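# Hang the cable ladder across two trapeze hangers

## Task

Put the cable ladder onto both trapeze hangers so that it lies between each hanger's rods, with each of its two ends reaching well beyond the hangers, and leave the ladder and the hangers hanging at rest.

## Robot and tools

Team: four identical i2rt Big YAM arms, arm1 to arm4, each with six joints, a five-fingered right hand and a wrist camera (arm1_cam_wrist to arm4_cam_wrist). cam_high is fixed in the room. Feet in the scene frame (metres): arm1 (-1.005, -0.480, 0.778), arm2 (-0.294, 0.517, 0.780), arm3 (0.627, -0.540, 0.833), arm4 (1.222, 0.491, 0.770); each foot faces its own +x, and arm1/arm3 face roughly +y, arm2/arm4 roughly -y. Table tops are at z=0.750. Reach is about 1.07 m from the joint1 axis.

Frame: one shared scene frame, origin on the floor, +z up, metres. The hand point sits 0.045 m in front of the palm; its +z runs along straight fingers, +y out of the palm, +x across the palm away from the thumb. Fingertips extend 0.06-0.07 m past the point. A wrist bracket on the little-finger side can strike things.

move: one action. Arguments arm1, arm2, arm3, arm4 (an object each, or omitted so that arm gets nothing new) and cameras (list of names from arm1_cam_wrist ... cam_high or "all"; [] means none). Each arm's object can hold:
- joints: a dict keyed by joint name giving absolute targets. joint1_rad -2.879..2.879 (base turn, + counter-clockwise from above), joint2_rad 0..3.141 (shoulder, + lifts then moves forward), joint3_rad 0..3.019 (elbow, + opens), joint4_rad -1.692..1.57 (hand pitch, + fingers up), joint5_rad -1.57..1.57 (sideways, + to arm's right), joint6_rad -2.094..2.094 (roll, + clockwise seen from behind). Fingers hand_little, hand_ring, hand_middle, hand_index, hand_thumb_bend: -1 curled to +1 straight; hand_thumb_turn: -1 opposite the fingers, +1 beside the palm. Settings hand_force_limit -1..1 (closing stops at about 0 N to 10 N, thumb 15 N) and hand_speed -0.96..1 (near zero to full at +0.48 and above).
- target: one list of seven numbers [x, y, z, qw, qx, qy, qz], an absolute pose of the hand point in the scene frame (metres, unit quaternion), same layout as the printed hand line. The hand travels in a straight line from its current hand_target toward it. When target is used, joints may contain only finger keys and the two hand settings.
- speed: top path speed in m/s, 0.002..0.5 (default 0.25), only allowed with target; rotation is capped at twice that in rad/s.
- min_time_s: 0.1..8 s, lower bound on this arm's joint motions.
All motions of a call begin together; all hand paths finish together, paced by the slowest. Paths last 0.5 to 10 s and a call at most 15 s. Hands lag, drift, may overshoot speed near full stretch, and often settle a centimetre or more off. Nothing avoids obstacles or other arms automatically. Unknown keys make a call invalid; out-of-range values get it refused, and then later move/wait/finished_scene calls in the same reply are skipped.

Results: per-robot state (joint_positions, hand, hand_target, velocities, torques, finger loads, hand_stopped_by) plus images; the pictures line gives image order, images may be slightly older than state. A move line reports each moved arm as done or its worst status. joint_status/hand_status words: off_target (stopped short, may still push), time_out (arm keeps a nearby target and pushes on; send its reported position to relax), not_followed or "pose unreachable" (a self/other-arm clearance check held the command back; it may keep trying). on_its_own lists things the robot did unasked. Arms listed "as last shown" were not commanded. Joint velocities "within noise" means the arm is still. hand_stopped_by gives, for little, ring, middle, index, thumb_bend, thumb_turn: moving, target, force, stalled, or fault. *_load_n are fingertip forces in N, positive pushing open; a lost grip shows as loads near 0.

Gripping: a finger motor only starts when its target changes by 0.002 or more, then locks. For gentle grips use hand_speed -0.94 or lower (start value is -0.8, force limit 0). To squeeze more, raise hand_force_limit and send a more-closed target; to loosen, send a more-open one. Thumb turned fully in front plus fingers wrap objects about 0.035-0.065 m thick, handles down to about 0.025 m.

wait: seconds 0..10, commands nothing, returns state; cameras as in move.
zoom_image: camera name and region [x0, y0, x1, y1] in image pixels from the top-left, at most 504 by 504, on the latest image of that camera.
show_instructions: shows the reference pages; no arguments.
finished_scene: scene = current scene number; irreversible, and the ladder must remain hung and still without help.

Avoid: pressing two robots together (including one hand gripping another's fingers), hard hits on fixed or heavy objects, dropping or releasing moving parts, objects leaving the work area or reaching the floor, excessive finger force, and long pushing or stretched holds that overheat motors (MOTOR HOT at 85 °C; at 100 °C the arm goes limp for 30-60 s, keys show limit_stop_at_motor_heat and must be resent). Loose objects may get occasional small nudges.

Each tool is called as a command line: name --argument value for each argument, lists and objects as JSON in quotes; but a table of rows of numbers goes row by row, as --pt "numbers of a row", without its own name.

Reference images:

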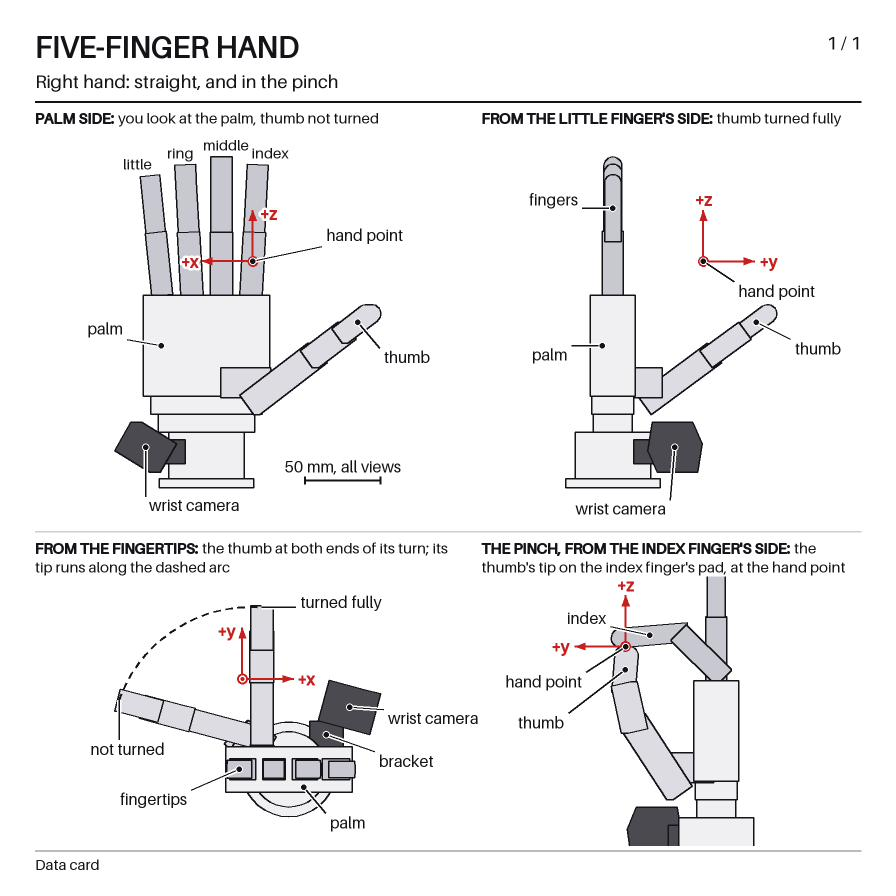

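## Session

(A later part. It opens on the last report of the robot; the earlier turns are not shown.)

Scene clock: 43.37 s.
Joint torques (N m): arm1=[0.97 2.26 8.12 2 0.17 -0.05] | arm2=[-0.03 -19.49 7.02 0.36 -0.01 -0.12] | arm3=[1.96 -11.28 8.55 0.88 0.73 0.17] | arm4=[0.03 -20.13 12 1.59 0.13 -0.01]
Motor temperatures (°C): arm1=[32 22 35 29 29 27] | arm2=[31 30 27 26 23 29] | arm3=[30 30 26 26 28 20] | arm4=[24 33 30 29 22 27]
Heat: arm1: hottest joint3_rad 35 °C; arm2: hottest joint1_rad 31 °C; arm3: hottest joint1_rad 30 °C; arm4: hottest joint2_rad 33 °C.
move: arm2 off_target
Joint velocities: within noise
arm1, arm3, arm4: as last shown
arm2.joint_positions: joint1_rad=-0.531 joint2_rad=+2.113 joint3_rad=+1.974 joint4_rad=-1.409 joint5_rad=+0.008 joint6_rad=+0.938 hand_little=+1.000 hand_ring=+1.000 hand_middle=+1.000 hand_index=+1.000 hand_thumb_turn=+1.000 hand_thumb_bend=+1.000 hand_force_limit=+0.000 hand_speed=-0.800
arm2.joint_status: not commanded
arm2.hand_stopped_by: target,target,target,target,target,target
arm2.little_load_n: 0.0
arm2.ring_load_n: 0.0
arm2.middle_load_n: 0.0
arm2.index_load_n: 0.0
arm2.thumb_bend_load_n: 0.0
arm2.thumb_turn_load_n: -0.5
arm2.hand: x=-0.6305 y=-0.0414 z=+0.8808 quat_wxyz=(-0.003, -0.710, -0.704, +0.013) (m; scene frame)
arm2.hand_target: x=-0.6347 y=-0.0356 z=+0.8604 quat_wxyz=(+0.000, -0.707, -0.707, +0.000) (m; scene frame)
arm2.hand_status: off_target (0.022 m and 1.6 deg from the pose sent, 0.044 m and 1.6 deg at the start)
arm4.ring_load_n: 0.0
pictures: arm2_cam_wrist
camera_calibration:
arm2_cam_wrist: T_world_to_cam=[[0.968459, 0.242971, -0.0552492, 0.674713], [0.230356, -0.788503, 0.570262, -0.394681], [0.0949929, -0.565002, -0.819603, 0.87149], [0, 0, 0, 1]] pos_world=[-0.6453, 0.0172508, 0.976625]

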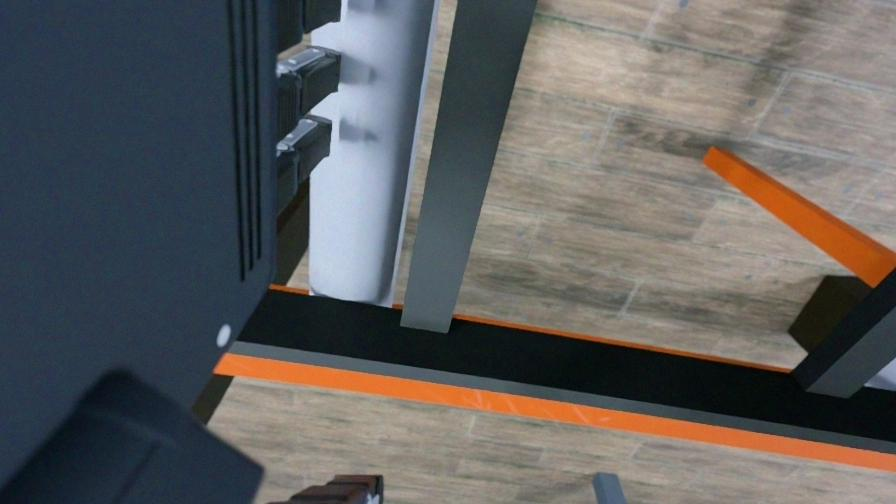

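move --arm2 '{"target": [-0.555, -0.036, 0.862, 0, 0.7071, 0.7071, 0], "speed": 0.1}' --cameras '["arm2_cam_wrist", "arm4_cam_wrist"]'

Scene clock: 45.43 s.
Joint torques (N m): arm1=[0.97 2.2 8.13 1.91 0.14 -0.02] | arm2=[3.66 -21.6 5.91 -0.36 -1.16 0.38] | arm3=[1.85 -11.22 8.54 0.88 0.73 0.17] | arm4=[-0.09 -20.37 12 1.61 0.13 -0.01]
Motor temperatures (°C): arm1=[32 22 35 29 29 27] | arm2=[31 30 27 26 23 29] | arm3=[30 30 26 26 28 20] | arm4=[24 33 30 29 22 27]
Heat: arm1: hottest joint3_rad 35 °C; arm2: hottest joint1_rad 31 °C; arm3: hottest joint1_rad 30 °C; arm4: hottest joint2_rad 33 °C.
move: arm2 off_target
Joint velocities: within noise
arm1.joint_positions: joint1_rad=+0.216 joint2_rad=+0.625 joint3_rad=+1.335 joint4_rad=-1.420 joint5_rad=+0.160 joint6_rad=-1.240 hand_little=+1.000 hand_ring=+1.000 hand_middle=+1.000 hand_index=+1.000 hand_thumb_turn=+1.000 hand_thumb_bend=+1.000 hand_force_limit=+0.000 hand_speed=-0.800
arm1.joint_status: not commanded
arm1.hand_stopped_by: target,target,target,target,target,target
arm1.little_load_n: 0.0
arm1.ring_load_n: 0.0
arm1.middle_load_n: -0.5
arm1.index_load_n: 0.0
arm1.thumb_bend_load_n: 0.0
arm1.thumb_turn_load_n: 0.0
arm1.hand: x=-0.9364 y=-0.2680 z=+1.2280 quat_wxyz=(-0.306, +0.744, +0.519, +0.290) (m; scene frame)
arm1.hand_target: x=-0.9363 y=-0.2686 z=+1.2356 quat_wxyz=(-0.313, +0.741, +0.516, +0.295) (m; scene frame)
arm1.hand_status: not commanded
arm2.joint_positions: joint1_rad=-0.465 joint2_rad=+2.027 joint3_rad=+1.779 joint4_rad=-1.313 joint5_rad=+0.034 joint6_rad=+0.990 hand_little=+1.000 hand_ring=+1.000 hand_middle=+1.000 hand_index=+1.000 hand_thumb_turn=+1.000 hand_thumb_bend=+1.000 hand_force_limit=+0.000 hand_speed=-0.800
arm2.joint_status: not commanded
arm2.hand_stopped_by: target,target,target,target,target,target
arm2.little_load_n: 0.5
arm2.ring_load_n: 0.0
arm2.middle_load_n: 0.0
arm2.index_load_n: 0.5
arm2.thumb_bend_load_n: 0.0
arm2.thumb_turn_load_n: 0.0
arm2.hand: x=-0.5787 y=-0.0318 z=+0.8596 quat_wxyz=(+0.010, -0.705, -0.709, +0.010) (m; scene frame)
arm2.hand_target: x=-0.5555 y=-0.0356 z=+0.8619 quat_wxyz=(+0.000, -0.707, -0.707, -0.001) (m; scene frame)
arm2.hand_status: off_target (0.024 m and 1.6 deg from the pose sent, 0.078 m and 1.6 deg at the start)
arm3, arm4: as last shown
pictures: arm2_cam_wrist, arm4_cam_wrist
camera_calibration:
arm2_cam_wrist: T_world_to_cam=[[0.964342, 0.256927, -0.0635129, 0.626215], [0.248855, -0.798561, 0.548061, -0.35752], [0.0900929, -0.544324, -0.834023, 0.864797], [0, 0, 0, 1]] pos_world=[-0.592826, 0.0243361, 0.956976]
arm4_cam_wrist: T_world_to_cam=[[-0.0602547, 0.960851, 0.270436, -0.148707], [0.513765, 0.262139, -0.816902, 0.464422], [-0.855812, 0.0897183, -0.509447, 1.21141], [0, 0, 0, 1]] pos_world=[0.789171, -0.0875429, 1.03675]

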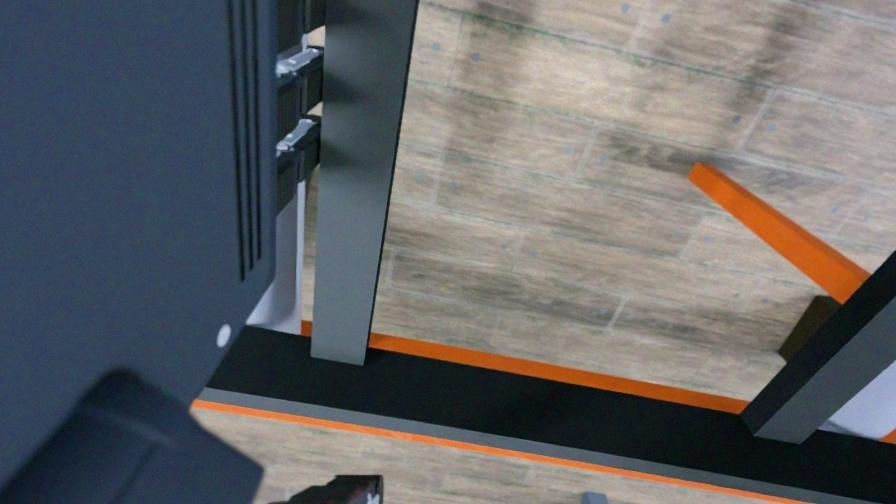

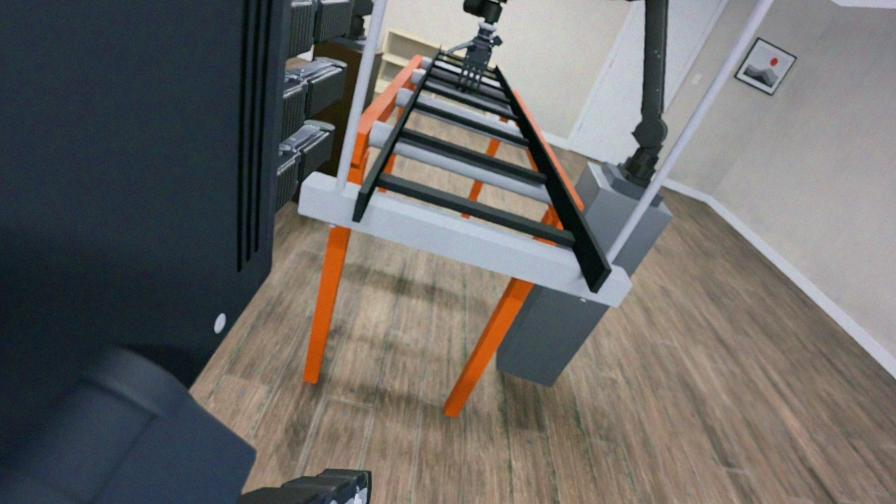

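move --arm2 '{"target": [-0.48, -0.036, 0.862, 0, 0.7071, 0.7071, 0], "speed": 0.1}' --cameras '["arm2_cam_wrist", "arm4_cam_wrist", "arm3_cam_wrist"]'

Scene clock: 47.80 s.
Joint torques (N m): arm1=[0.79 2.2 8.14 1.95 0.16 0] | arm2=[3.66 -20.01 6.15 -0.51 -1.58 0.44] | arm3=[1.85 -11.28 8.53 0.85 0.73 0.17] | arm4=[-0.21 -20.31 12 1.63 0.14 0]
Motor temperatures (°C): arm1=[32 22 35 29 29 27] | arm2=[31 30 27 26 24 29] | arm3=[30 30 26 26 28 20] | arm4=[24 33 30 29 22 27]
Heat: arm1: hottest joint3_rad 35 °C; arm2: hottest joint1_rad 31 °C; arm3: hottest joint1_rad 30 °C; arm4: hottest joint2_rad 33 °C.
move: arm2 off_target
Joint velocities: within noise
arm1, arm4: as last shown
arm1.middle_load_n: 0.0
arm2.joint_positions: joint1_rad=-0.361 joint2_rad=+1.935 joint3_rad=+1.629 joint4_rad=-1.256 joint5_rad=+0.044 joint6_rad=+1.096 hand_little=+1.000 hand_ring=+1.000 hand_middle=+1.000 hand_index=+1.000 hand_thumb_turn=+1.000 hand_thumb_bend=+1.000 hand_force_limit=+0.000 hand_speed=-0.800
arm2.joint_status: not commanded
arm2.hand_stopped_by: target,target,target,target,target,target
arm2.little_load_n: 0.0
arm2.ring_load_n: 0.0
arm2.middle_load_n: 0.0
arm2.index_load_n: 0.0
arm2.thumb_bend_load_n: 0.0
arm2.thumb_turn_load_n: 0.0
arm2.hand: x=-0.5084 y=-0.0321 z=+0.8579 quat_wxyz=(+0.014, -0.706, -0.708, +0.012) (m; scene frame)
arm2.hand_target: x=-0.4807 y=-0.0354 z=+0.8617 quat_wxyz=(+0.001, -0.707, -0.707, -0.001) (m; scene frame)
arm2.hand_status: off_target (0.029 m and 2.1 deg from the pose sent, 0.099 m and 1.6 deg at the start)
arm3.joint_positions: joint1_rad=+1.638 joint2_rad=+1.686 joint3_rad=+0.860 joint4_rad=+0.096 joint5_rad=+1.583 joint6_rad=-0.952 hand_little=+1.000 hand_ring=+1.000 hand_middle=+1.000 hand_index=+1.000 hand_thumb_turn=+1.000 hand_thumb_bend=+1.000 hand_force_limit=+0.000 hand_speed=-0.800
arm3.joint_status: not commanded
arm3.hand_stopped_by: target,target,target,target,target,target
arm3.little_load_n: 0.0
arm3.ring_load_n: 0.0
arm3.middle_load_n: 0.0
arm3.index_load_n: 0.0
arm3.thumb_bend_load_n: 0.0
arm3.thumb_turn_load_n: 0.0
arm3.hand: x=+0.2131 y=-0.4253 z=+0.9770 quat_wxyz=(-0.520, +0.416, +0.568, +0.484) (m; scene frame)
arm3.hand_target: x=+0.2004 y=-0.4298 z=+0.9801 quat_wxyz=(-0.530, +0.426, +0.560, +0.474) (m; scene frame)
arm3.hand_status: not commanded
pictures: arm2_cam_wrist, arm3_cam_wrist, arm4_cam_wrist
camera_calibration:
arm2_cam_wrist: T_world_to_cam=[[0.964157, 0.25542, -0.0718471, 0.56543], [0.252489, -0.799984, 0.544311, -0.369366], [0.0815512, -0.542942, -0.835801, 0.854143], [0, 0, 0, 1]] pos_world=[-0.521559, 0.0238413, 0.955568]
arm3_cam_wrist: T_world_to_cam=[[0.890983, 0.18887, 0.412889, -0.513505], [0.451658, -0.461658, -0.763464, 0.445648], [0.046418, 0.866718, -0.496634, 0.96181], [0, 0, 0, 1]] pos_world=[0.211598, -0.530895, 1.02992]
arm4_cam_wrist: T_world_to_cam=[[-0.0602547, 0.960851, 0.270436, -0.148707], [0.513765, 0.262139, -0.816902, 0.464422], [-0.855812, 0.0897183, -0.509447, 1.21141], [0, 0, 0, 1]] pos_world=[0.789171, -0.0875429, 1.03675]

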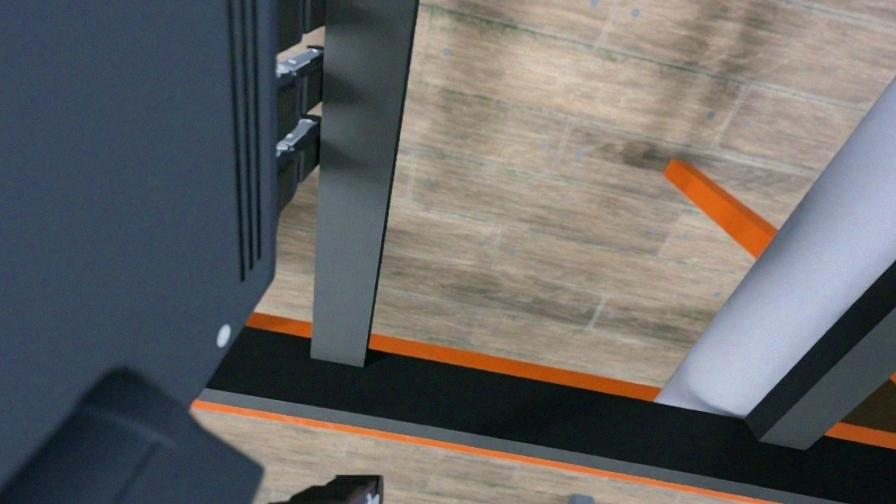

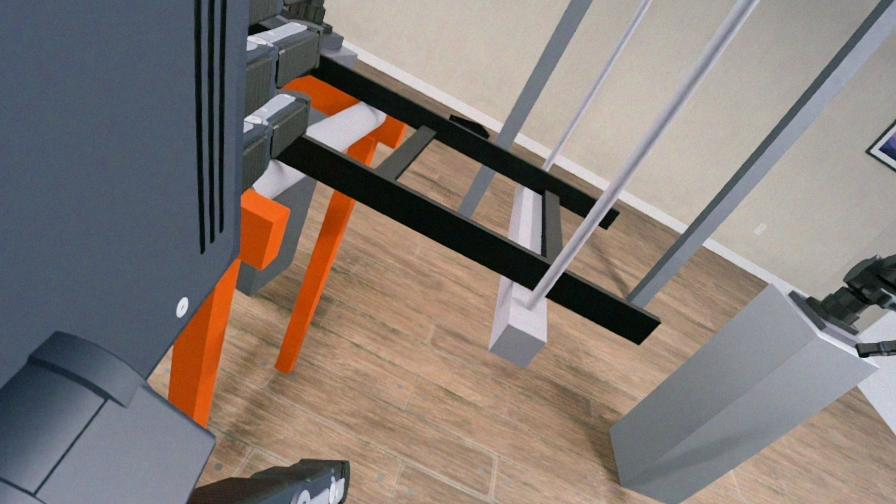

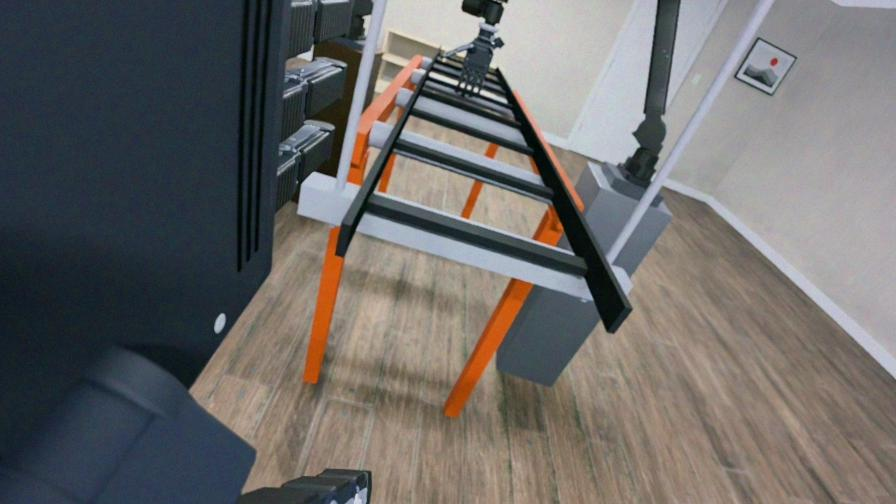

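move --arm2 '{"target": [-0.30, -0.036, 0.864, 0, 0.7071, 0.7071, 0], "speed": 0.12}' --arm4 '{"target": [0.80, -0.08, 1.04, 0.7071, 0, -0.7071, 0], "speed": 0.12}' --cameras '["arm2_cam_wrist", "arm4_cam_wrist", "arm3_cam_wrist"]'

Scene clock: 52.17 s.
Joint torques (N m): arm1=[0.79 1.9 8.03 1.95 0.14 0] | arm2=[5.42 -17.85 6.37 -0.03 -2.46 0.57] | arm3=[1.9 -11.22 8.53 0.88 0.72 0.17] | arm4=[0.67 -22.71 6.82 0.64 0.1 0.01]
Motor temperatures (°C): arm1=[32 22 35 29 29 27] | arm2=[31 30 27 26 24 29] | arm3=[30 30 26 25 28 20] | arm4=[24 33 30 29 22 26]
Heat: arm1: hottest joint3_rad 35 °C; arm2: hottest joint1_rad 31 °C; arm3: hottest joint1_rad 30 °C; arm4: hottest joint2_rad 33 °C.
move: arm2 off_target; arm4 done
Joint velocities: within noise
arm1, arm3: as last shown
arm2.joint_positions: joint1_rad=-0.065 joint2_rad=+1.813 joint3_rad=+1.439 joint4_rad=-1.215 joint5_rad=+0.061 joint6_rad=+1.395 hand_little=+1.000 hand_ring=+1.000 hand_middle=+1.000 hand_index=+1.000 hand_thumb_turn=+1.000 hand_thumb_bend=+1.000 hand_force_limit=+0.000 hand_speed=-0.800
arm2.joint_status: not commanded
arm2.hand_stopped_by: target,target,target,target,target,target
arm2.little_load_n: 0.5
arm2.ring_load_n: 0.0
arm2.middle_load_n: 0.5
arm2.index_load_n: 0.0
arm2.thumb_bend_load_n: 0.0
arm2.thumb_turn_load_n: 0.0
arm2.hand: x=-0.3388 y=-0.0326 z=+0.8551 quat_wxyz=(+0.025, -0.707, -0.707, +0.011) (m; scene frame)
arm2.hand_target: x=-0.3012 y=-0.0346 z=+0.8638 quat_wxyz=(+0.001, -0.706, -0.708, -0.001) (m; scene frame)
arm2.hand_status: off_target (0.040 m and 3.1 deg from the pose sent, 0.209 m and 2.2 deg at the start)
arm4.joint_positions: joint1_rad=-0.461 joint2_rad=+2.016 joint3_rad=+1.638 joint4_rad=+0.397 joint5_rad=+1.222 joint6_rad=-1.563 hand_little=+1.000 hand_ring=+1.000 hand_middle=+1.000 hand_index=+1.000 hand_thumb_turn=+1.000 hand_thumb_bend=+1.000 hand_force_limit=+0.000 hand_speed=-0.800
arm4.joint_status: not commanded
arm4.hand_stopped_by: target,target,target,target,target,target
arm4.little_load_n: 0.0
arm4.ring_load_n: 0.0
arm4.middle_load_n: 0.0
arm4.index_load_n: 0.0
arm4.thumb_bend_load_n: 0.0
arm4.thumb_turn_load_n: 0.0
arm4.hand: x=+0.7957 y=-0.0839 z=+1.0420 quat_wxyz=(+0.709, -0.009, -0.705, +0.009) (m; scene frame)
arm4.hand_target: x=+0.8000 y=-0.0802 z=+1.0400 quat_wxyz=(+0.707, +0.000, -0.707, +0.000) (m; scene frame)
arm4.hand_status: done (0.006 m and 1.5 deg from the pose sent, 0.124 m and 1.3 deg at the start)
pictures: arm2_cam_wrist, arm3_cam_wrist, arm4_cam_wrist
camera_calibration:
arm2_cam_wrist: T_world_to_cam=[[0.963951, 0.253409, -0.0811353, 0.40955], [0.25721, -0.809357, 0.528, -0.395883], [0.0681323, -0.529835, -0.84536, 0.841748], [0, 0, 0, 1]] pos_world=[-0.350311, 0.0217928, 0.953835]
arm3_cam_wrist: T_world_to_cam=[[0.890983, 0.18887, 0.412889, -0.513505], [0.451658, -0.461658, -0.763464, 0.445648], [0.046418, 0.866718, -0.496634, 0.96181], [0, 0, 0, 1]] pos_world=[0.211598, -0.530895, 1.02992]
arm4_cam_wrist: T_world_to_cam=[[-0.0444782, 0.971499, 0.232834, -0.1191], [0.49976, 0.223443, -0.836847, 0.49104], [-0.865021, 0.0791394, -0.495455, 1.32501], [0, 0, 0, 1]] pos_world=[0.895459, -0.0988746, 1.09514]

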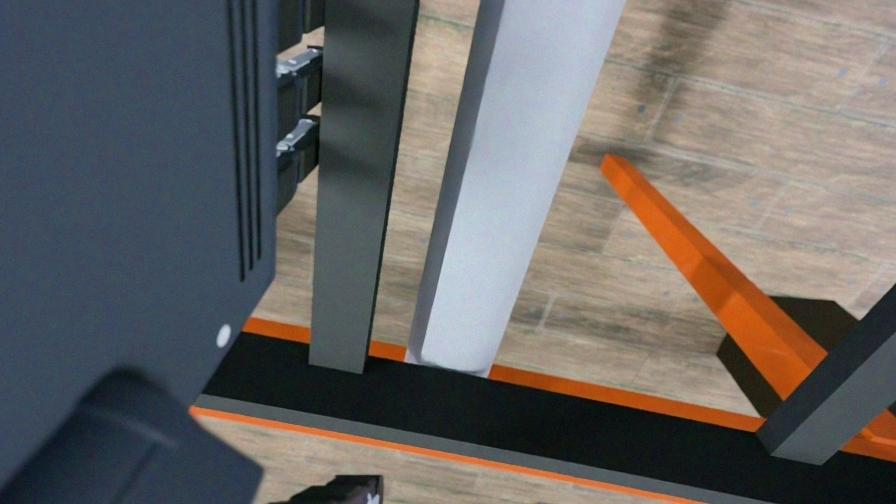

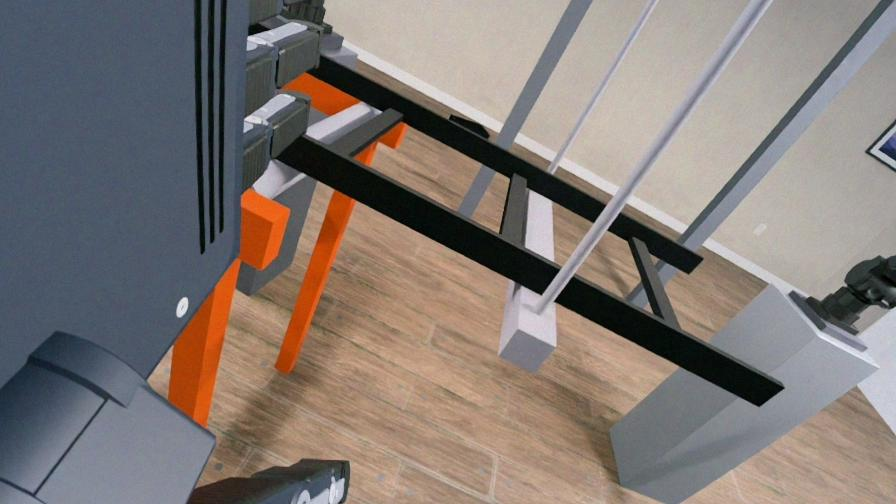

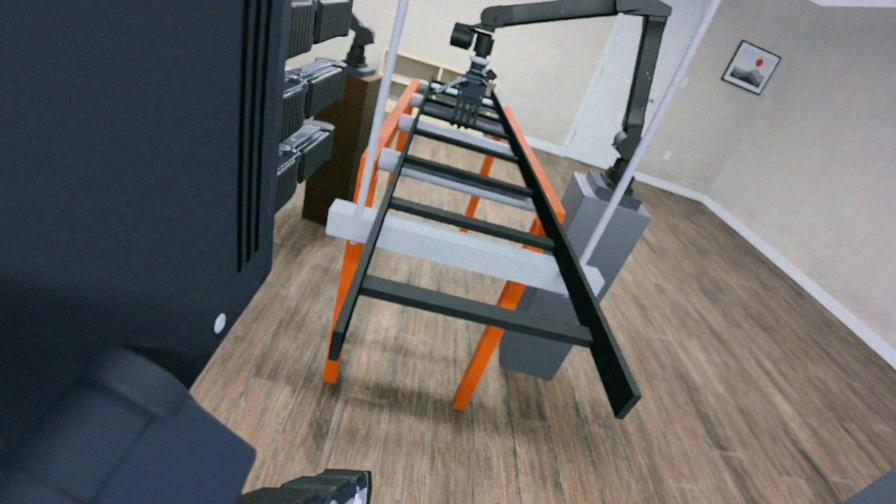

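move --arm2 '{"target": [-0.12, -0.036, 0.868, 0, 0.7071, 0.7071, 0], "speed": 0.12}' --cameras '["arm2_cam_wrist", "arm4_cam_wrist", "arm3_cam_wrist"]'

Scene clock: 56.20 s.
Joint torques (N m): arm1=[0.73 2.49 8.2 1.94 0.15 -0.03] | arm2=[4.6 -13.04 10.32 -0.16 -2.34 0.36] | arm3=[1.96 -11.22 8.55 0.87 0.73 0.17] | arm4=[0.62 -22.77 6.9 0.66 0.08 0]
Motor temperatures (°C): arm1=[32 22 36 29 29 27] | arm2=[31 30 27 26 26 29] | arm3=[30 30 27 25 28 20] | arm4=[24 34 30 28 22 26]
Heat: arm1: hottest joint3_rad 36 °C; arm2: hottest joint1_rad 31 °C; arm3: hottest joint1_rad 30 °C; arm4: hottest joint2_rad 34 °C.
move: arm2 off_target
Joint velocities: within noise
arm1, arm3, arm4: as last shown
arm2.joint_positions: joint1_rad=+0.284 joint2_rad=+1.770 joint3_rad=+1.420 joint4_rad=-1.227 joint5_rad=+0.057 joint6_rad=+1.755 hand_little=+1.000 hand_ring=+1.000 hand_middle=+1.000 hand_index=+1.000 hand_thumb_turn=+1.000 hand_thumb_bend=+1.000 hand_force_limit=+0.000 hand_speed=-0.800
arm2.joint_status: not commanded
arm2.hand_stopped_by: target,target,target,target,target,target
arm2.little_load_n: 0.0
arm2.ring_load_n: 1.0
arm2.middle_load_n: 0.0
arm2.index_load_n: 0.0
arm2.thumb_bend_load_n: 0.0
arm2.thumb_turn_load_n: 0.0
arm2.hand: x=-0.1561 y=-0.0286 z=+0.8717 quat_wxyz=(+0.014, -0.711, -0.703, +0.022) (m; scene frame)
arm2.hand_target: x=-0.1210 y=-0.0339 z=+0.8683 quat_wxyz=(+0.000, -0.707, -0.707, +0.000) (m; scene frame)
arm2.hand_status: off_target (0.037 m and 3.1 deg from the pose sent, 0.219 m and 3.1 deg at the start)
pictures: arm2_cam_wrist, arm3_cam_wrist, arm4_cam_wrist
camera_calibration:
arm2_cam_wrist: T_world_to_cam=[[0.966562, 0.240475, -0.0890501, 0.240703], [0.248776, -0.795117, 0.553083, -0.471031], [0.062197, -0.556742, -0.828354, 0.828913], [0, 0, 0, 1]] pos_world=[-0.16703, 0.0290831, 0.968587]
arm3_cam_wrist: T_world_to_cam=[[0.890983, 0.18887, 0.412889, -0.513505], [0.451658, -0.461658, -0.763464, 0.445648], [0.046418, 0.866718, -0.496634, 0.96181], [0, 0, 0, 1]] pos_world=[0.211598, -0.530895, 1.02992]
arm4_cam_wrist: T_world_to_cam=[[-0.0444782, 0.971499, 0.232834, -0.1191], [0.49976, 0.223443, -0.836847, 0.49104], [-0.865021, 0.0791394, -0.495455, 1.32501], [0, 0, 0, 1]] pos_world=[0.895459, -0.0988746, 1.09514]

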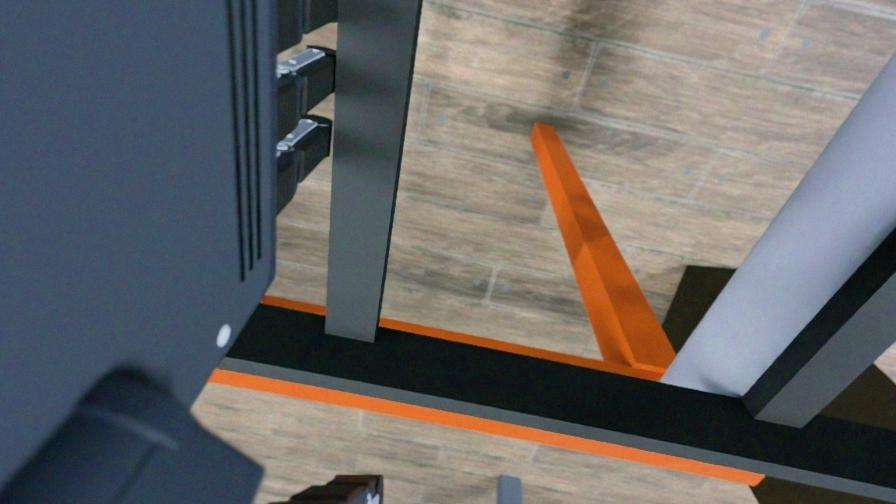

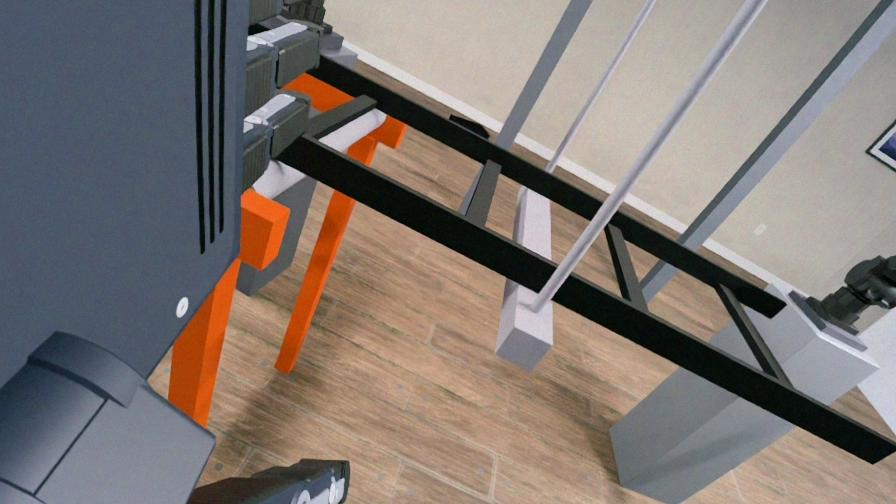

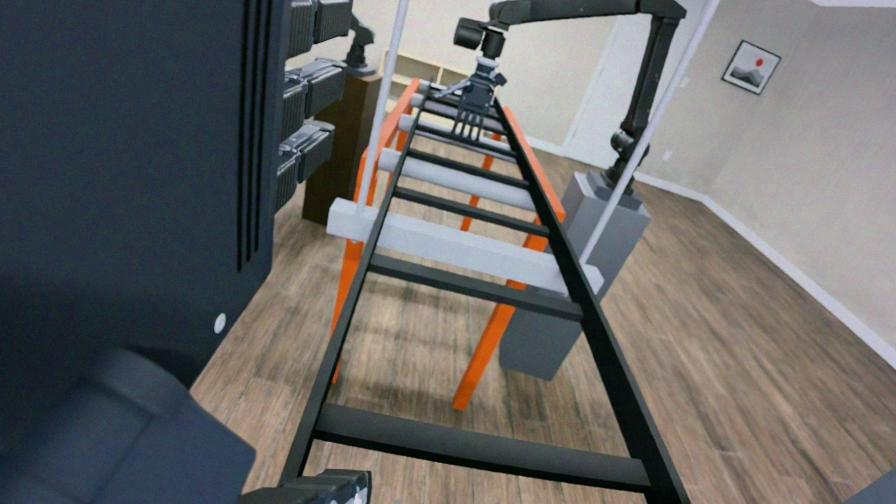

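move --arm2 '{"target": [0.03, -0.036, 0.858, 0, 0.7071, 0.7071, 0], "speed": 0.12}' --arm3 '{"target": [0.45, -0.2, 1.1, 0.612, -0.354, -0.354, -0.612], "speed": 0.12}' --cameras '["arm2_cam_wrist", "arm4_cam_wrist", "cam_high"]'

Scene clock: 60.97 s.
Joint torques (N m): arm1=[0.56 2.14 8.06 1.89 0.14 -0.01] | arm2=[6.3 -12.22 11.66 1.09 -2.32 0.49] | arm3=[0.56 -4.25 4.57 1.44 -0.54 -0.01] | arm4=[0.67 -22.95 6.83 0.68 0.09 0.01]
Motor temperatures (°C): arm1=[31 22 36 29 29 27] | arm2=[31 30 27 26 27 29] | arm3=[30 30 27 25 28 20] | arm4=[24 34 30 28 22 26]
Heat: arm1: hottest joint3_rad 36 °C; arm2: hottest joint1_rad 31 °C; arm3: hottest joint1_rad 30 °C; arm4: hottest joint2_rad 34 °C.
move: arm2 off_target; arm3 off_target
Joint velocities: within noise
arm1, arm4: as last shown
arm2.joint_positions: joint1_rad=+0.515 joint2_rad=+1.873 joint3_rad=+1.564 joint4_rad=-1.292 joint5_rad=+0.052 joint6_rad=+1.994 hand_little=+1.000 hand_ring=+1.000 hand_middle=+1.000 hand_index=+1.000 hand_thumb_turn=+1.000 hand_thumb_bend=+1.000 hand_force_limit=+0.000 hand_speed=-0.800
arm2.joint_status: not commanded
arm2.hand_stopped_by: target,target,target,target,target,target
arm2.little_load_n: 0.5
arm2.ring_load_n: 1.0
arm2.middle_load_n: 0.0
arm2.index_load_n: 0.0
arm2.thumb_bend_load_n: 0.0
arm2.thumb_turn_load_n: 0.0
arm2.hand: x=-0.0259 y=-0.0291 z=+0.8711 quat_wxyz=(+0.018, -0.713, -0.700, +0.020) (m; scene frame)
arm2.hand_target: x=+0.0274 y=-0.0310 z=+0.8591 quat_wxyz=(+0.000, -0.706, -0.708, +0.000) (m; scene frame)
arm2.hand_status: off_target (0.058 m and 3.2 deg from the pose sent, 0.187 m and 3.1 deg at the start)
arm3.joint_positions: joint1_rad=+0.874 joint2_rad=+1.327 joint3_rad=+0.333 joint4_rad=+1.551 joint5_rad=+0.856 joint6_rad=-1.994 hand_little=+1.000 hand_ring=+1.000 hand_middle=+1.000 hand_index=+1.000 hand_thumb_turn=+1.000 hand_thumb_bend=+1.000 hand_force_limit=+0.000 hand_speed=-0.800
arm3.joint_status: not commanded
arm3.hand_stopped_by: target,target,target,target,target,target
arm3.little_load_n: 0.0
arm3.ring_load_n: 0.0
arm3.middle_load_n: 0.0
arm3.index_load_n: 0.0
arm3.thumb_bend_load_n: 0.0
arm3.thumb_turn_load_n: 0.0
arm3.hand: x=+0.4453 y=-0.2005 z=+1.1040 quat_wxyz=(-0.604, +0.391, +0.416, +0.557) (m; scene frame)
arm3.hand_target: x=+0.4501 y=-0.1998 z=+1.1006 quat_wxyz=(-0.597, +0.388, +0.419, +0.564) (m; scene frame)
arm3.hand_status: off_target (0.006 m and 10.4 deg from the pose sent, 0.349 m and 31.3 deg at the start; pose on its path clipped on 48 of 131 steps; a joint's target at an end of its range on 63 of 131 steps)
pictures: arm2_cam_wrist, arm4_cam_wrist, cam_high
camera_calibration:
arm2_cam_wrist: T_world_to_cam=[[0.968132, 0.234151, -0.088848, 0.114661], [0.244004, -0.801973, 0.545254, -0.497049], [0.0564184, -0.549557, -0.833549, 0.824624], [0, 0, 0, 1]] pos_world=[-0.0362489, 0.0277101, 0.96857]
arm4_cam_wrist: T_world_to_cam=[[-0.0444782, 0.971499, 0.232834, -0.1191], [0.49976, 0.223443, -0.836847, 0.49104], [-0.865021, 0.0791394, -0.495455, 1.32501], [0, 0, 0, 1]] pos_world=[0.895459, -0.0988746, 1.09514]

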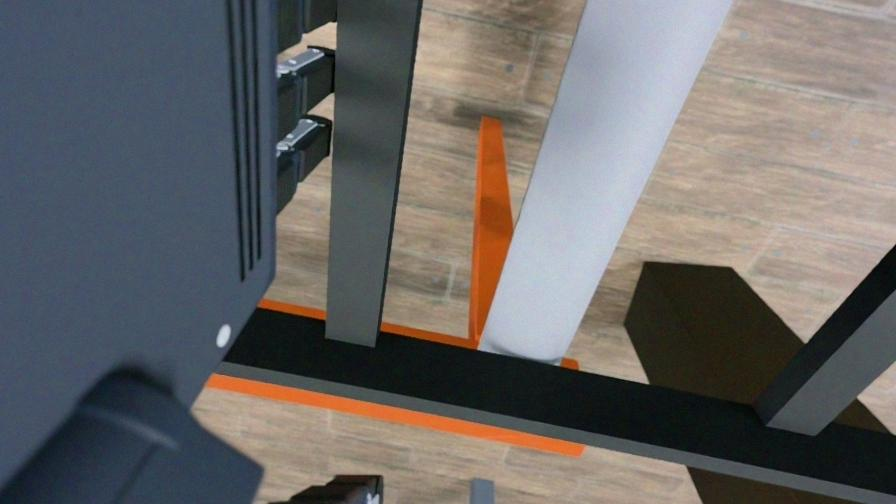

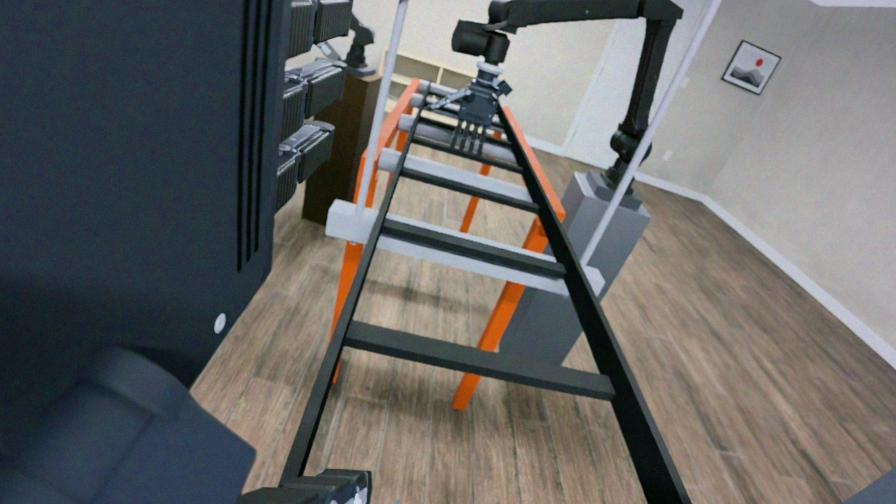

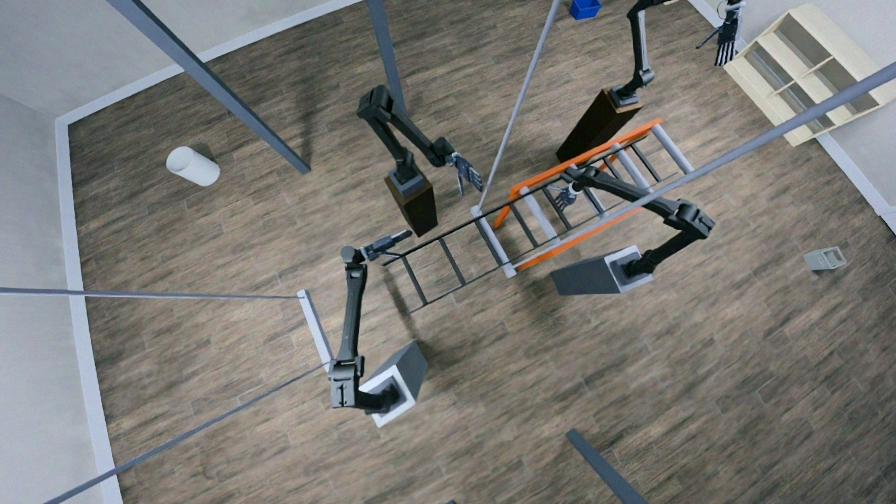

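move --arm3 '{"joints": {"joint1_rad": 0.0, "joint2_rad": 1.35, "joint3_rad": 1.3, "joint4_rad": -1.5, "joint5_rad": 0.0, "joint6_rad": 1.5, "hand_thumb_turn": 1.0}, "min_time_s": 4}' --cameras '["arm3_cam_wrist", "cam_high"]'

Scene clock: 68.20 s.
Joint torques (N m): arm1=[0.56 2.02 8.09 1.98 0.17 -0.03] | arm2=[4.48 -14.1 10.37 1.01 -2.05 0.43] | arm3=[0.67 -7.82 11.33 -0.39 -0.19 0.2] | arm4=[0.62 -22.95 6.83 0.66 0.1 0]
Motor temperatures (°C): arm1=[31 22 36 29 29 26] | arm2=[31 30 28 26 27 29] | arm3=[30 30 27 25 27 20] | arm4=[24 35 30 28 22 26]
Heat: arm1: hottest joint3_rad 36 °C; arm2: hottest joint1_rad 31 °C; arm3: hottest joint1_rad 30 °C; arm4: hottest joint2_rad 35 °C.
move: arm3 done
Joint velocities: within noise
arm1, arm2, arm4: as last shown
arm2.joint_positions: joint1_rad=+0.535 joint2_rad=+1.894 joint3_rad=+1.579 joint4_rad=-1.292 joint5_rad=+0.046 joint6_rad=+2.000 hand_little=+1.000 hand_ring=+1.000 hand_middle=+1.000 hand_index=+1.000 hand_thumb_turn=+1.000 hand_thumb_bend=+1.000 hand_force_limit=+0.000 hand_speed=-0.800
arm2.ring_load_n: 0.0
arm2.hand: x=-0.0123 y=-0.0277 z=+0.8645 quat_wxyz=(+0.020, -0.708, -0.705, +0.016) (m; scene frame)
arm2.hand_target: x=+0.0272 y=-0.0311 z=+0.8592 quat_wxyz=(+0.000, -0.707, -0.708, +0.000) (m; scene frame)
arm3.joint_positions: joint1_rad=+0.007 joint2_rad=+1.336 joint3_rad=+1.256 joint4_rad=-1.491 joint5_rad=+0.003 joint6_rad=+1.488 hand_little=+1.000 hand_ring=+1.000 hand_middle=+1.000 hand_index=+1.000 hand_thumb_turn=+1.000 hand_thumb_bend=+1.000 hand_force_limit=+0.000 hand_speed=-0.800
arm3.joint_status: all done
arm3.hand_stopped_by: target,target,target,target,target,target
arm3.little_load_n: 0.0
arm3.ring_load_n: 0.0
arm3.middle_load_n: 0.0
arm3.index_load_n: 0.5
arm3.thumb_bend_load_n: 0.0
arm3.thumb_turn_load_n: 0.0
arm3.hand: x=+0.5085 y=-0.1475 z=+1.0494 quat_wxyz=(-0.004, +0.781, -0.625, +0.003) (m; scene frame)
arm3.hand_target: x=+0.5095 y=-0.1341 z=+1.0620 quat_wxyz=(-0.011, +0.774, -0.633, -0.006) (m; scene frame)
arm3.hand_status: not commanded
pictures: arm3_cam_wrist, cam_high
camera_calibration:
arm3_cam_wrist: T_world_to_cam=[[-0.863237, -0.503735, -0.0327508, 0.398478], [-0.438225, 0.71561, 0.543932, -0.25004], [-0.250561, 0.483894, -0.83849, 1.19655], [0, 0, 0, 1]] pos_world=[0.534217, -0.199346, 1.15235]

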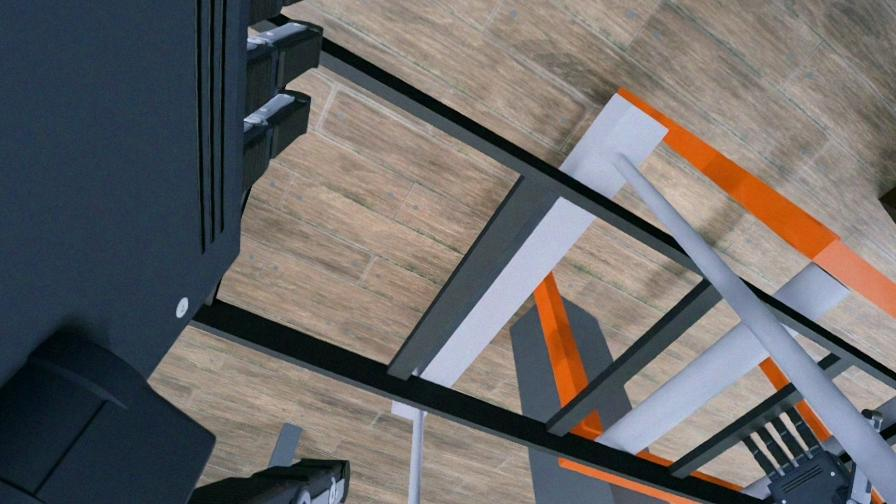

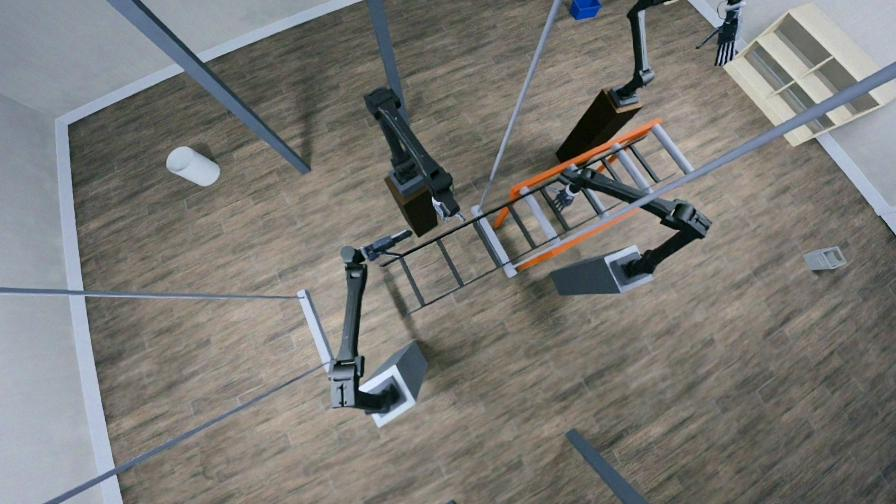

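move --arm3 '{"target": [0.65, 0.035, 0.98, 0, 0.7071, -0.7071, 0], "speed": 0.2}' --cameras '["arm3_cam_wrist", "arm4_cam_wrist"]'

Scene clock: 70.67 s.
Joint torques (N m): arm1=[0.91 2.37 8.02 1.98 0.14 -0.01] | arm2=[4.37 -14.8 10.43 1.05 -2.09 0.41] | arm3=[1.08 -14.56 11.03 -0.16 -0.18 -0.03] | arm4=[0.56 -22.71 6.9 0.66 0.08 0.01]
Motor temperatures (°C): arm1=[31 22 36 29 29 26] | arm2=[31 31 28 26 28 29] | arm3=[30 30 27 25 27 20] | arm4=[24 35 30 28 22 26]
Heat: arm1: hottest joint3_rad 36 °C; arm2: hottest joint1_rad 31 °C; arm3: hottest joint1_rad 30 °C; arm4: hottest joint2_rad 35 °C.
move: arm3 off_target
Joint velocities: within noise
arm1, arm2, arm4: as last shown
arm2.little_load_n: 1.0
arm3.joint_positions: joint1_rad=-0.282 joint2_rad=+1.788 joint3_rad=+1.580 joint4_rad=-1.389 joint5_rad=-0.003 joint6_rad=+1.428 hand_little=+1.000 hand_ring=+1.000 hand_middle=+1.000 hand_index=+1.000 hand_thumb_turn=+1.000 hand_thumb_bend=+1.000 hand_force_limit=+0.000 hand_speed=-0.800
arm3.joint_status: not commanded
arm3.hand_stopped_by: target,target,target,target,target,target
arm3.little_load_n: 0.0
arm3.ring_load_n: 0.0
arm3.middle_load_n: 0.0
arm3.index_load_n: 0.0
arm3.thumb_bend_load_n: 0.0
arm3.thumb_turn_load_n: 0.0
arm3.hand: x=+0.6468 y=+0.0207 z=+0.9734 quat_wxyz=(+0.008, +0.704, -0.710, +0.008) (m; scene frame)
arm3.hand_target: x=+0.6501 y=+0.0344 z=+0.9800 quat_wxyz=(+0.000, +0.707, -0.707, +0.000) (m; scene frame)
arm3.hand_status: off_target (0.016 m and 1.4 deg from the pose sent, 0.241 m and 12.7 deg at the start)
pictures: arm3_cam_wrist, arm4_cam_wrist
camera_calibration:
arm3_cam_wrist: T_world_to_cam=[[-0.955561, -0.294372, -0.0157505, 0.638934], [-0.257954, 0.809093, 0.528041, -0.37154], [-0.142697, 0.508639, -0.849073, 1.02614], [0, 0, 0, 1]] pos_world=[0.661127, -0.0332418, 1.07752]
arm4_cam_wrist: T_world_to_cam=[[-0.0444782, 0.971499, 0.232834, -0.1191], [0.49976, 0.223443, -0.836847, 0.49104], [-0.865021, 0.0791394, -0.495455, 1.32501], [0, 0, 0, 1]] pos_world=[0.895459, -0.0988746, 1.09514]

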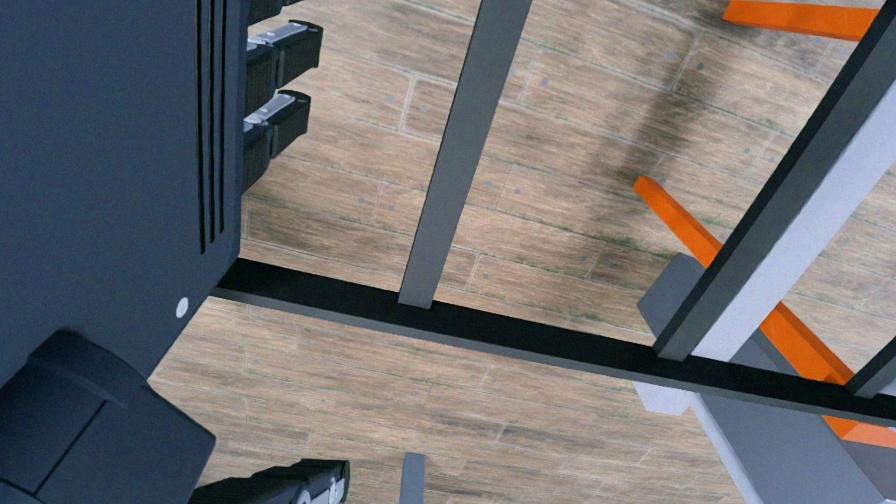

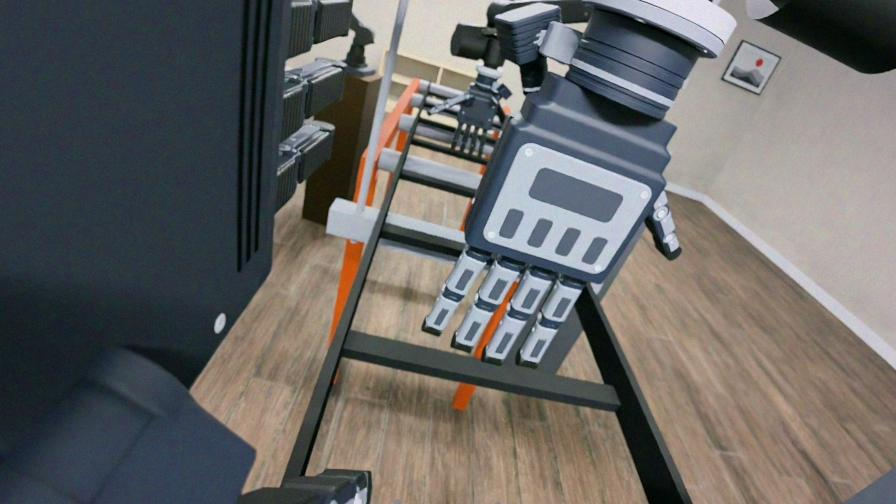

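move --arm4 '{"target": [0.93, 0.257, 1.02, 0.6533, 0.2706, -0.6533, 0.2706], "speed": 0.2}' --arm3 '{"target": [0.613, 0.035, 0.94, 0, 0.7071, -0.7071, 0], "speed": 0.1}' --cameras '["arm3_cam_wrist", "arm4_cam_wrist"]'

Scene clock: 75.90 s.
Joint torques (N m): arm1=[0.79 2.2 8.14 1.87 0.13 -0.01] | arm2=[4.84 -14.68 10.37 1.06 -2.04 0.41] | arm3=[2.14 -14.39 7.12 0.36 -0.18 0.2] | arm4=[-0.73 -2.32 7.91 1.11 -0.25 0.07]
Motor temperatures (°C): arm1=[31 22 36 29 28 26] | arm2=[31 31 28 26 28 29] | arm3=[30 30 28 25 27 20] | arm4=[24 35 30 28 22 26]
Heat: arm1: hottest joint3_rad 36 °C; arm2: hottest joint1_rad 31 °C; arm3: hottest joint1_rad 30 °C; arm4: hottest joint2_rad 35 °C.
move: arm3 off_target; arm4 done
Joint velocities: within noise
arm1, arm2: as last shown
arm3.joint_positions: joint1_rad=-0.228 joint2_rad=+1.797 joint3_rad=+1.543 joint4_rad=-1.299 joint5_rad=-0.003 joint6_rad=+1.471 hand_little=+1.000 hand_ring=+1.000 hand_middle=+1.000 hand_index=+1.000 hand_thumb_turn=+1.000 hand_thumb_bend=+1.000 hand_force_limit=+0.000 hand_speed=-0.800
arm3.joint_status: not commanded
arm3.hand_stopped_by: target,target,target,target,target,target
arm3.little_load_n: 0.0
arm3.ring_load_n: 0.0
arm3.middle_load_n: 0.0
arm3.index_load_n: 0.0
arm3.thumb_bend_load_n: 0.0
arm3.thumb_turn_load_n: 0.0
arm3.hand: x=+0.6186 y=+0.0348 z=+0.9560 quat_wxyz=(-0.010, +0.708, -0.706, -0.006) (m; scene frame)
arm3.hand_target: x=+0.6131 y=+0.0345 z=+0.9402 quat_wxyz=(+0.000, +0.707, -0.707, +0.000) (m; scene frame)
arm3.hand_status: off_target (0.017 m and 1.3 deg from the pose sent, 0.050 m and 1.4 deg at the start)
arm4.joint_positions: joint1_rad=-0.773 joint2_rad=+0.578 joint3_rad=+0.288 joint4_rad=+0.302 joint5_rad=+0.117 joint6_rad=-1.569 hand_little=+1.000 hand_ring=+1.000 hand_middle=+1.000 hand_index=+1.000 hand_thumb_turn=+1.000 hand_thumb_bend=+1.000 hand_force_limit=+0.000 hand_speed=-0.800
arm4.joint_status: not commanded
arm4.hand_stopped_by: target,target,target,target,target,target
arm4.little_load_n: 0.0
arm4.ring_load_n: 0.0
arm4.middle_load_n: 0.0
arm4.index_load_n: 0.0
arm4.thumb_bend_load_n: 0.0
arm4.thumb_turn_load_n: 0.0
arm4.hand: x=+0.9301 y=+0.2516 z=+1.0270 quat_wxyz=(+0.656, +0.270, -0.649, +0.276) (m; scene frame)
arm4.hand_target: x=+0.9299 y=+0.2569 z=+1.0199 quat_wxyz=(+0.653, +0.270, -0.653, +0.270) (m; scene frame)
arm4.hand_status: done (0.009 m and 0.9 deg from the pose sent, 0.367 m and 45.0 deg at the start)
pictures: arm3_cam_wrist, arm4_cam_wrist
camera_calibration:
arm3_cam_wrist: T_world_to_cam=[[-0.951798, -0.304786, -0.0344545, 0.631748], [-0.270711, 0.78191, 0.561545, -0.404164], [-0.14421, 0.543804, -0.826729, 0.978603], [0, 0, 0, 1]] pos_world=[0.633009, -0.0236006, 1.05776]
arm4_cam_wrist: T_world_to_cam=[[-0.717978, 0.647965, 0.254262, 0.250247], [0.175344, 0.52187, -0.834809, 0.561021], [-0.673619, -0.554791, -0.488308, 1.38136], [0, 0, 0, 1]] pos_world=[1.01181, 0.311437, 1.07925]

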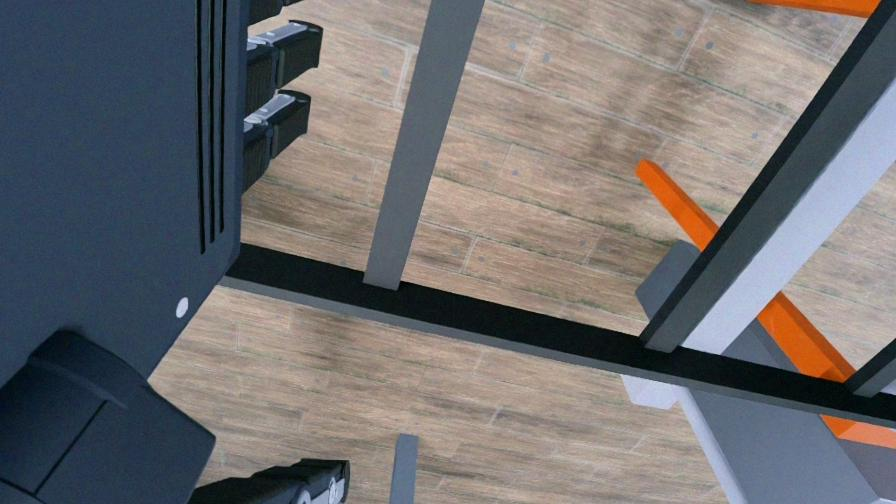

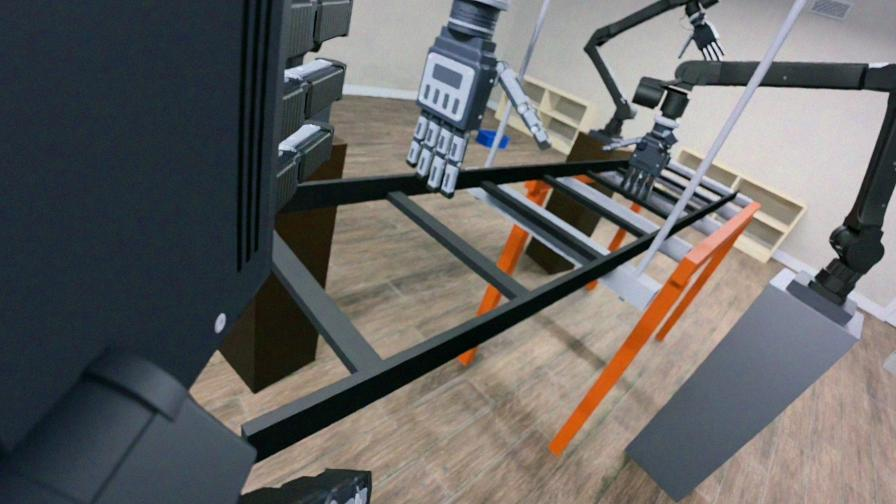

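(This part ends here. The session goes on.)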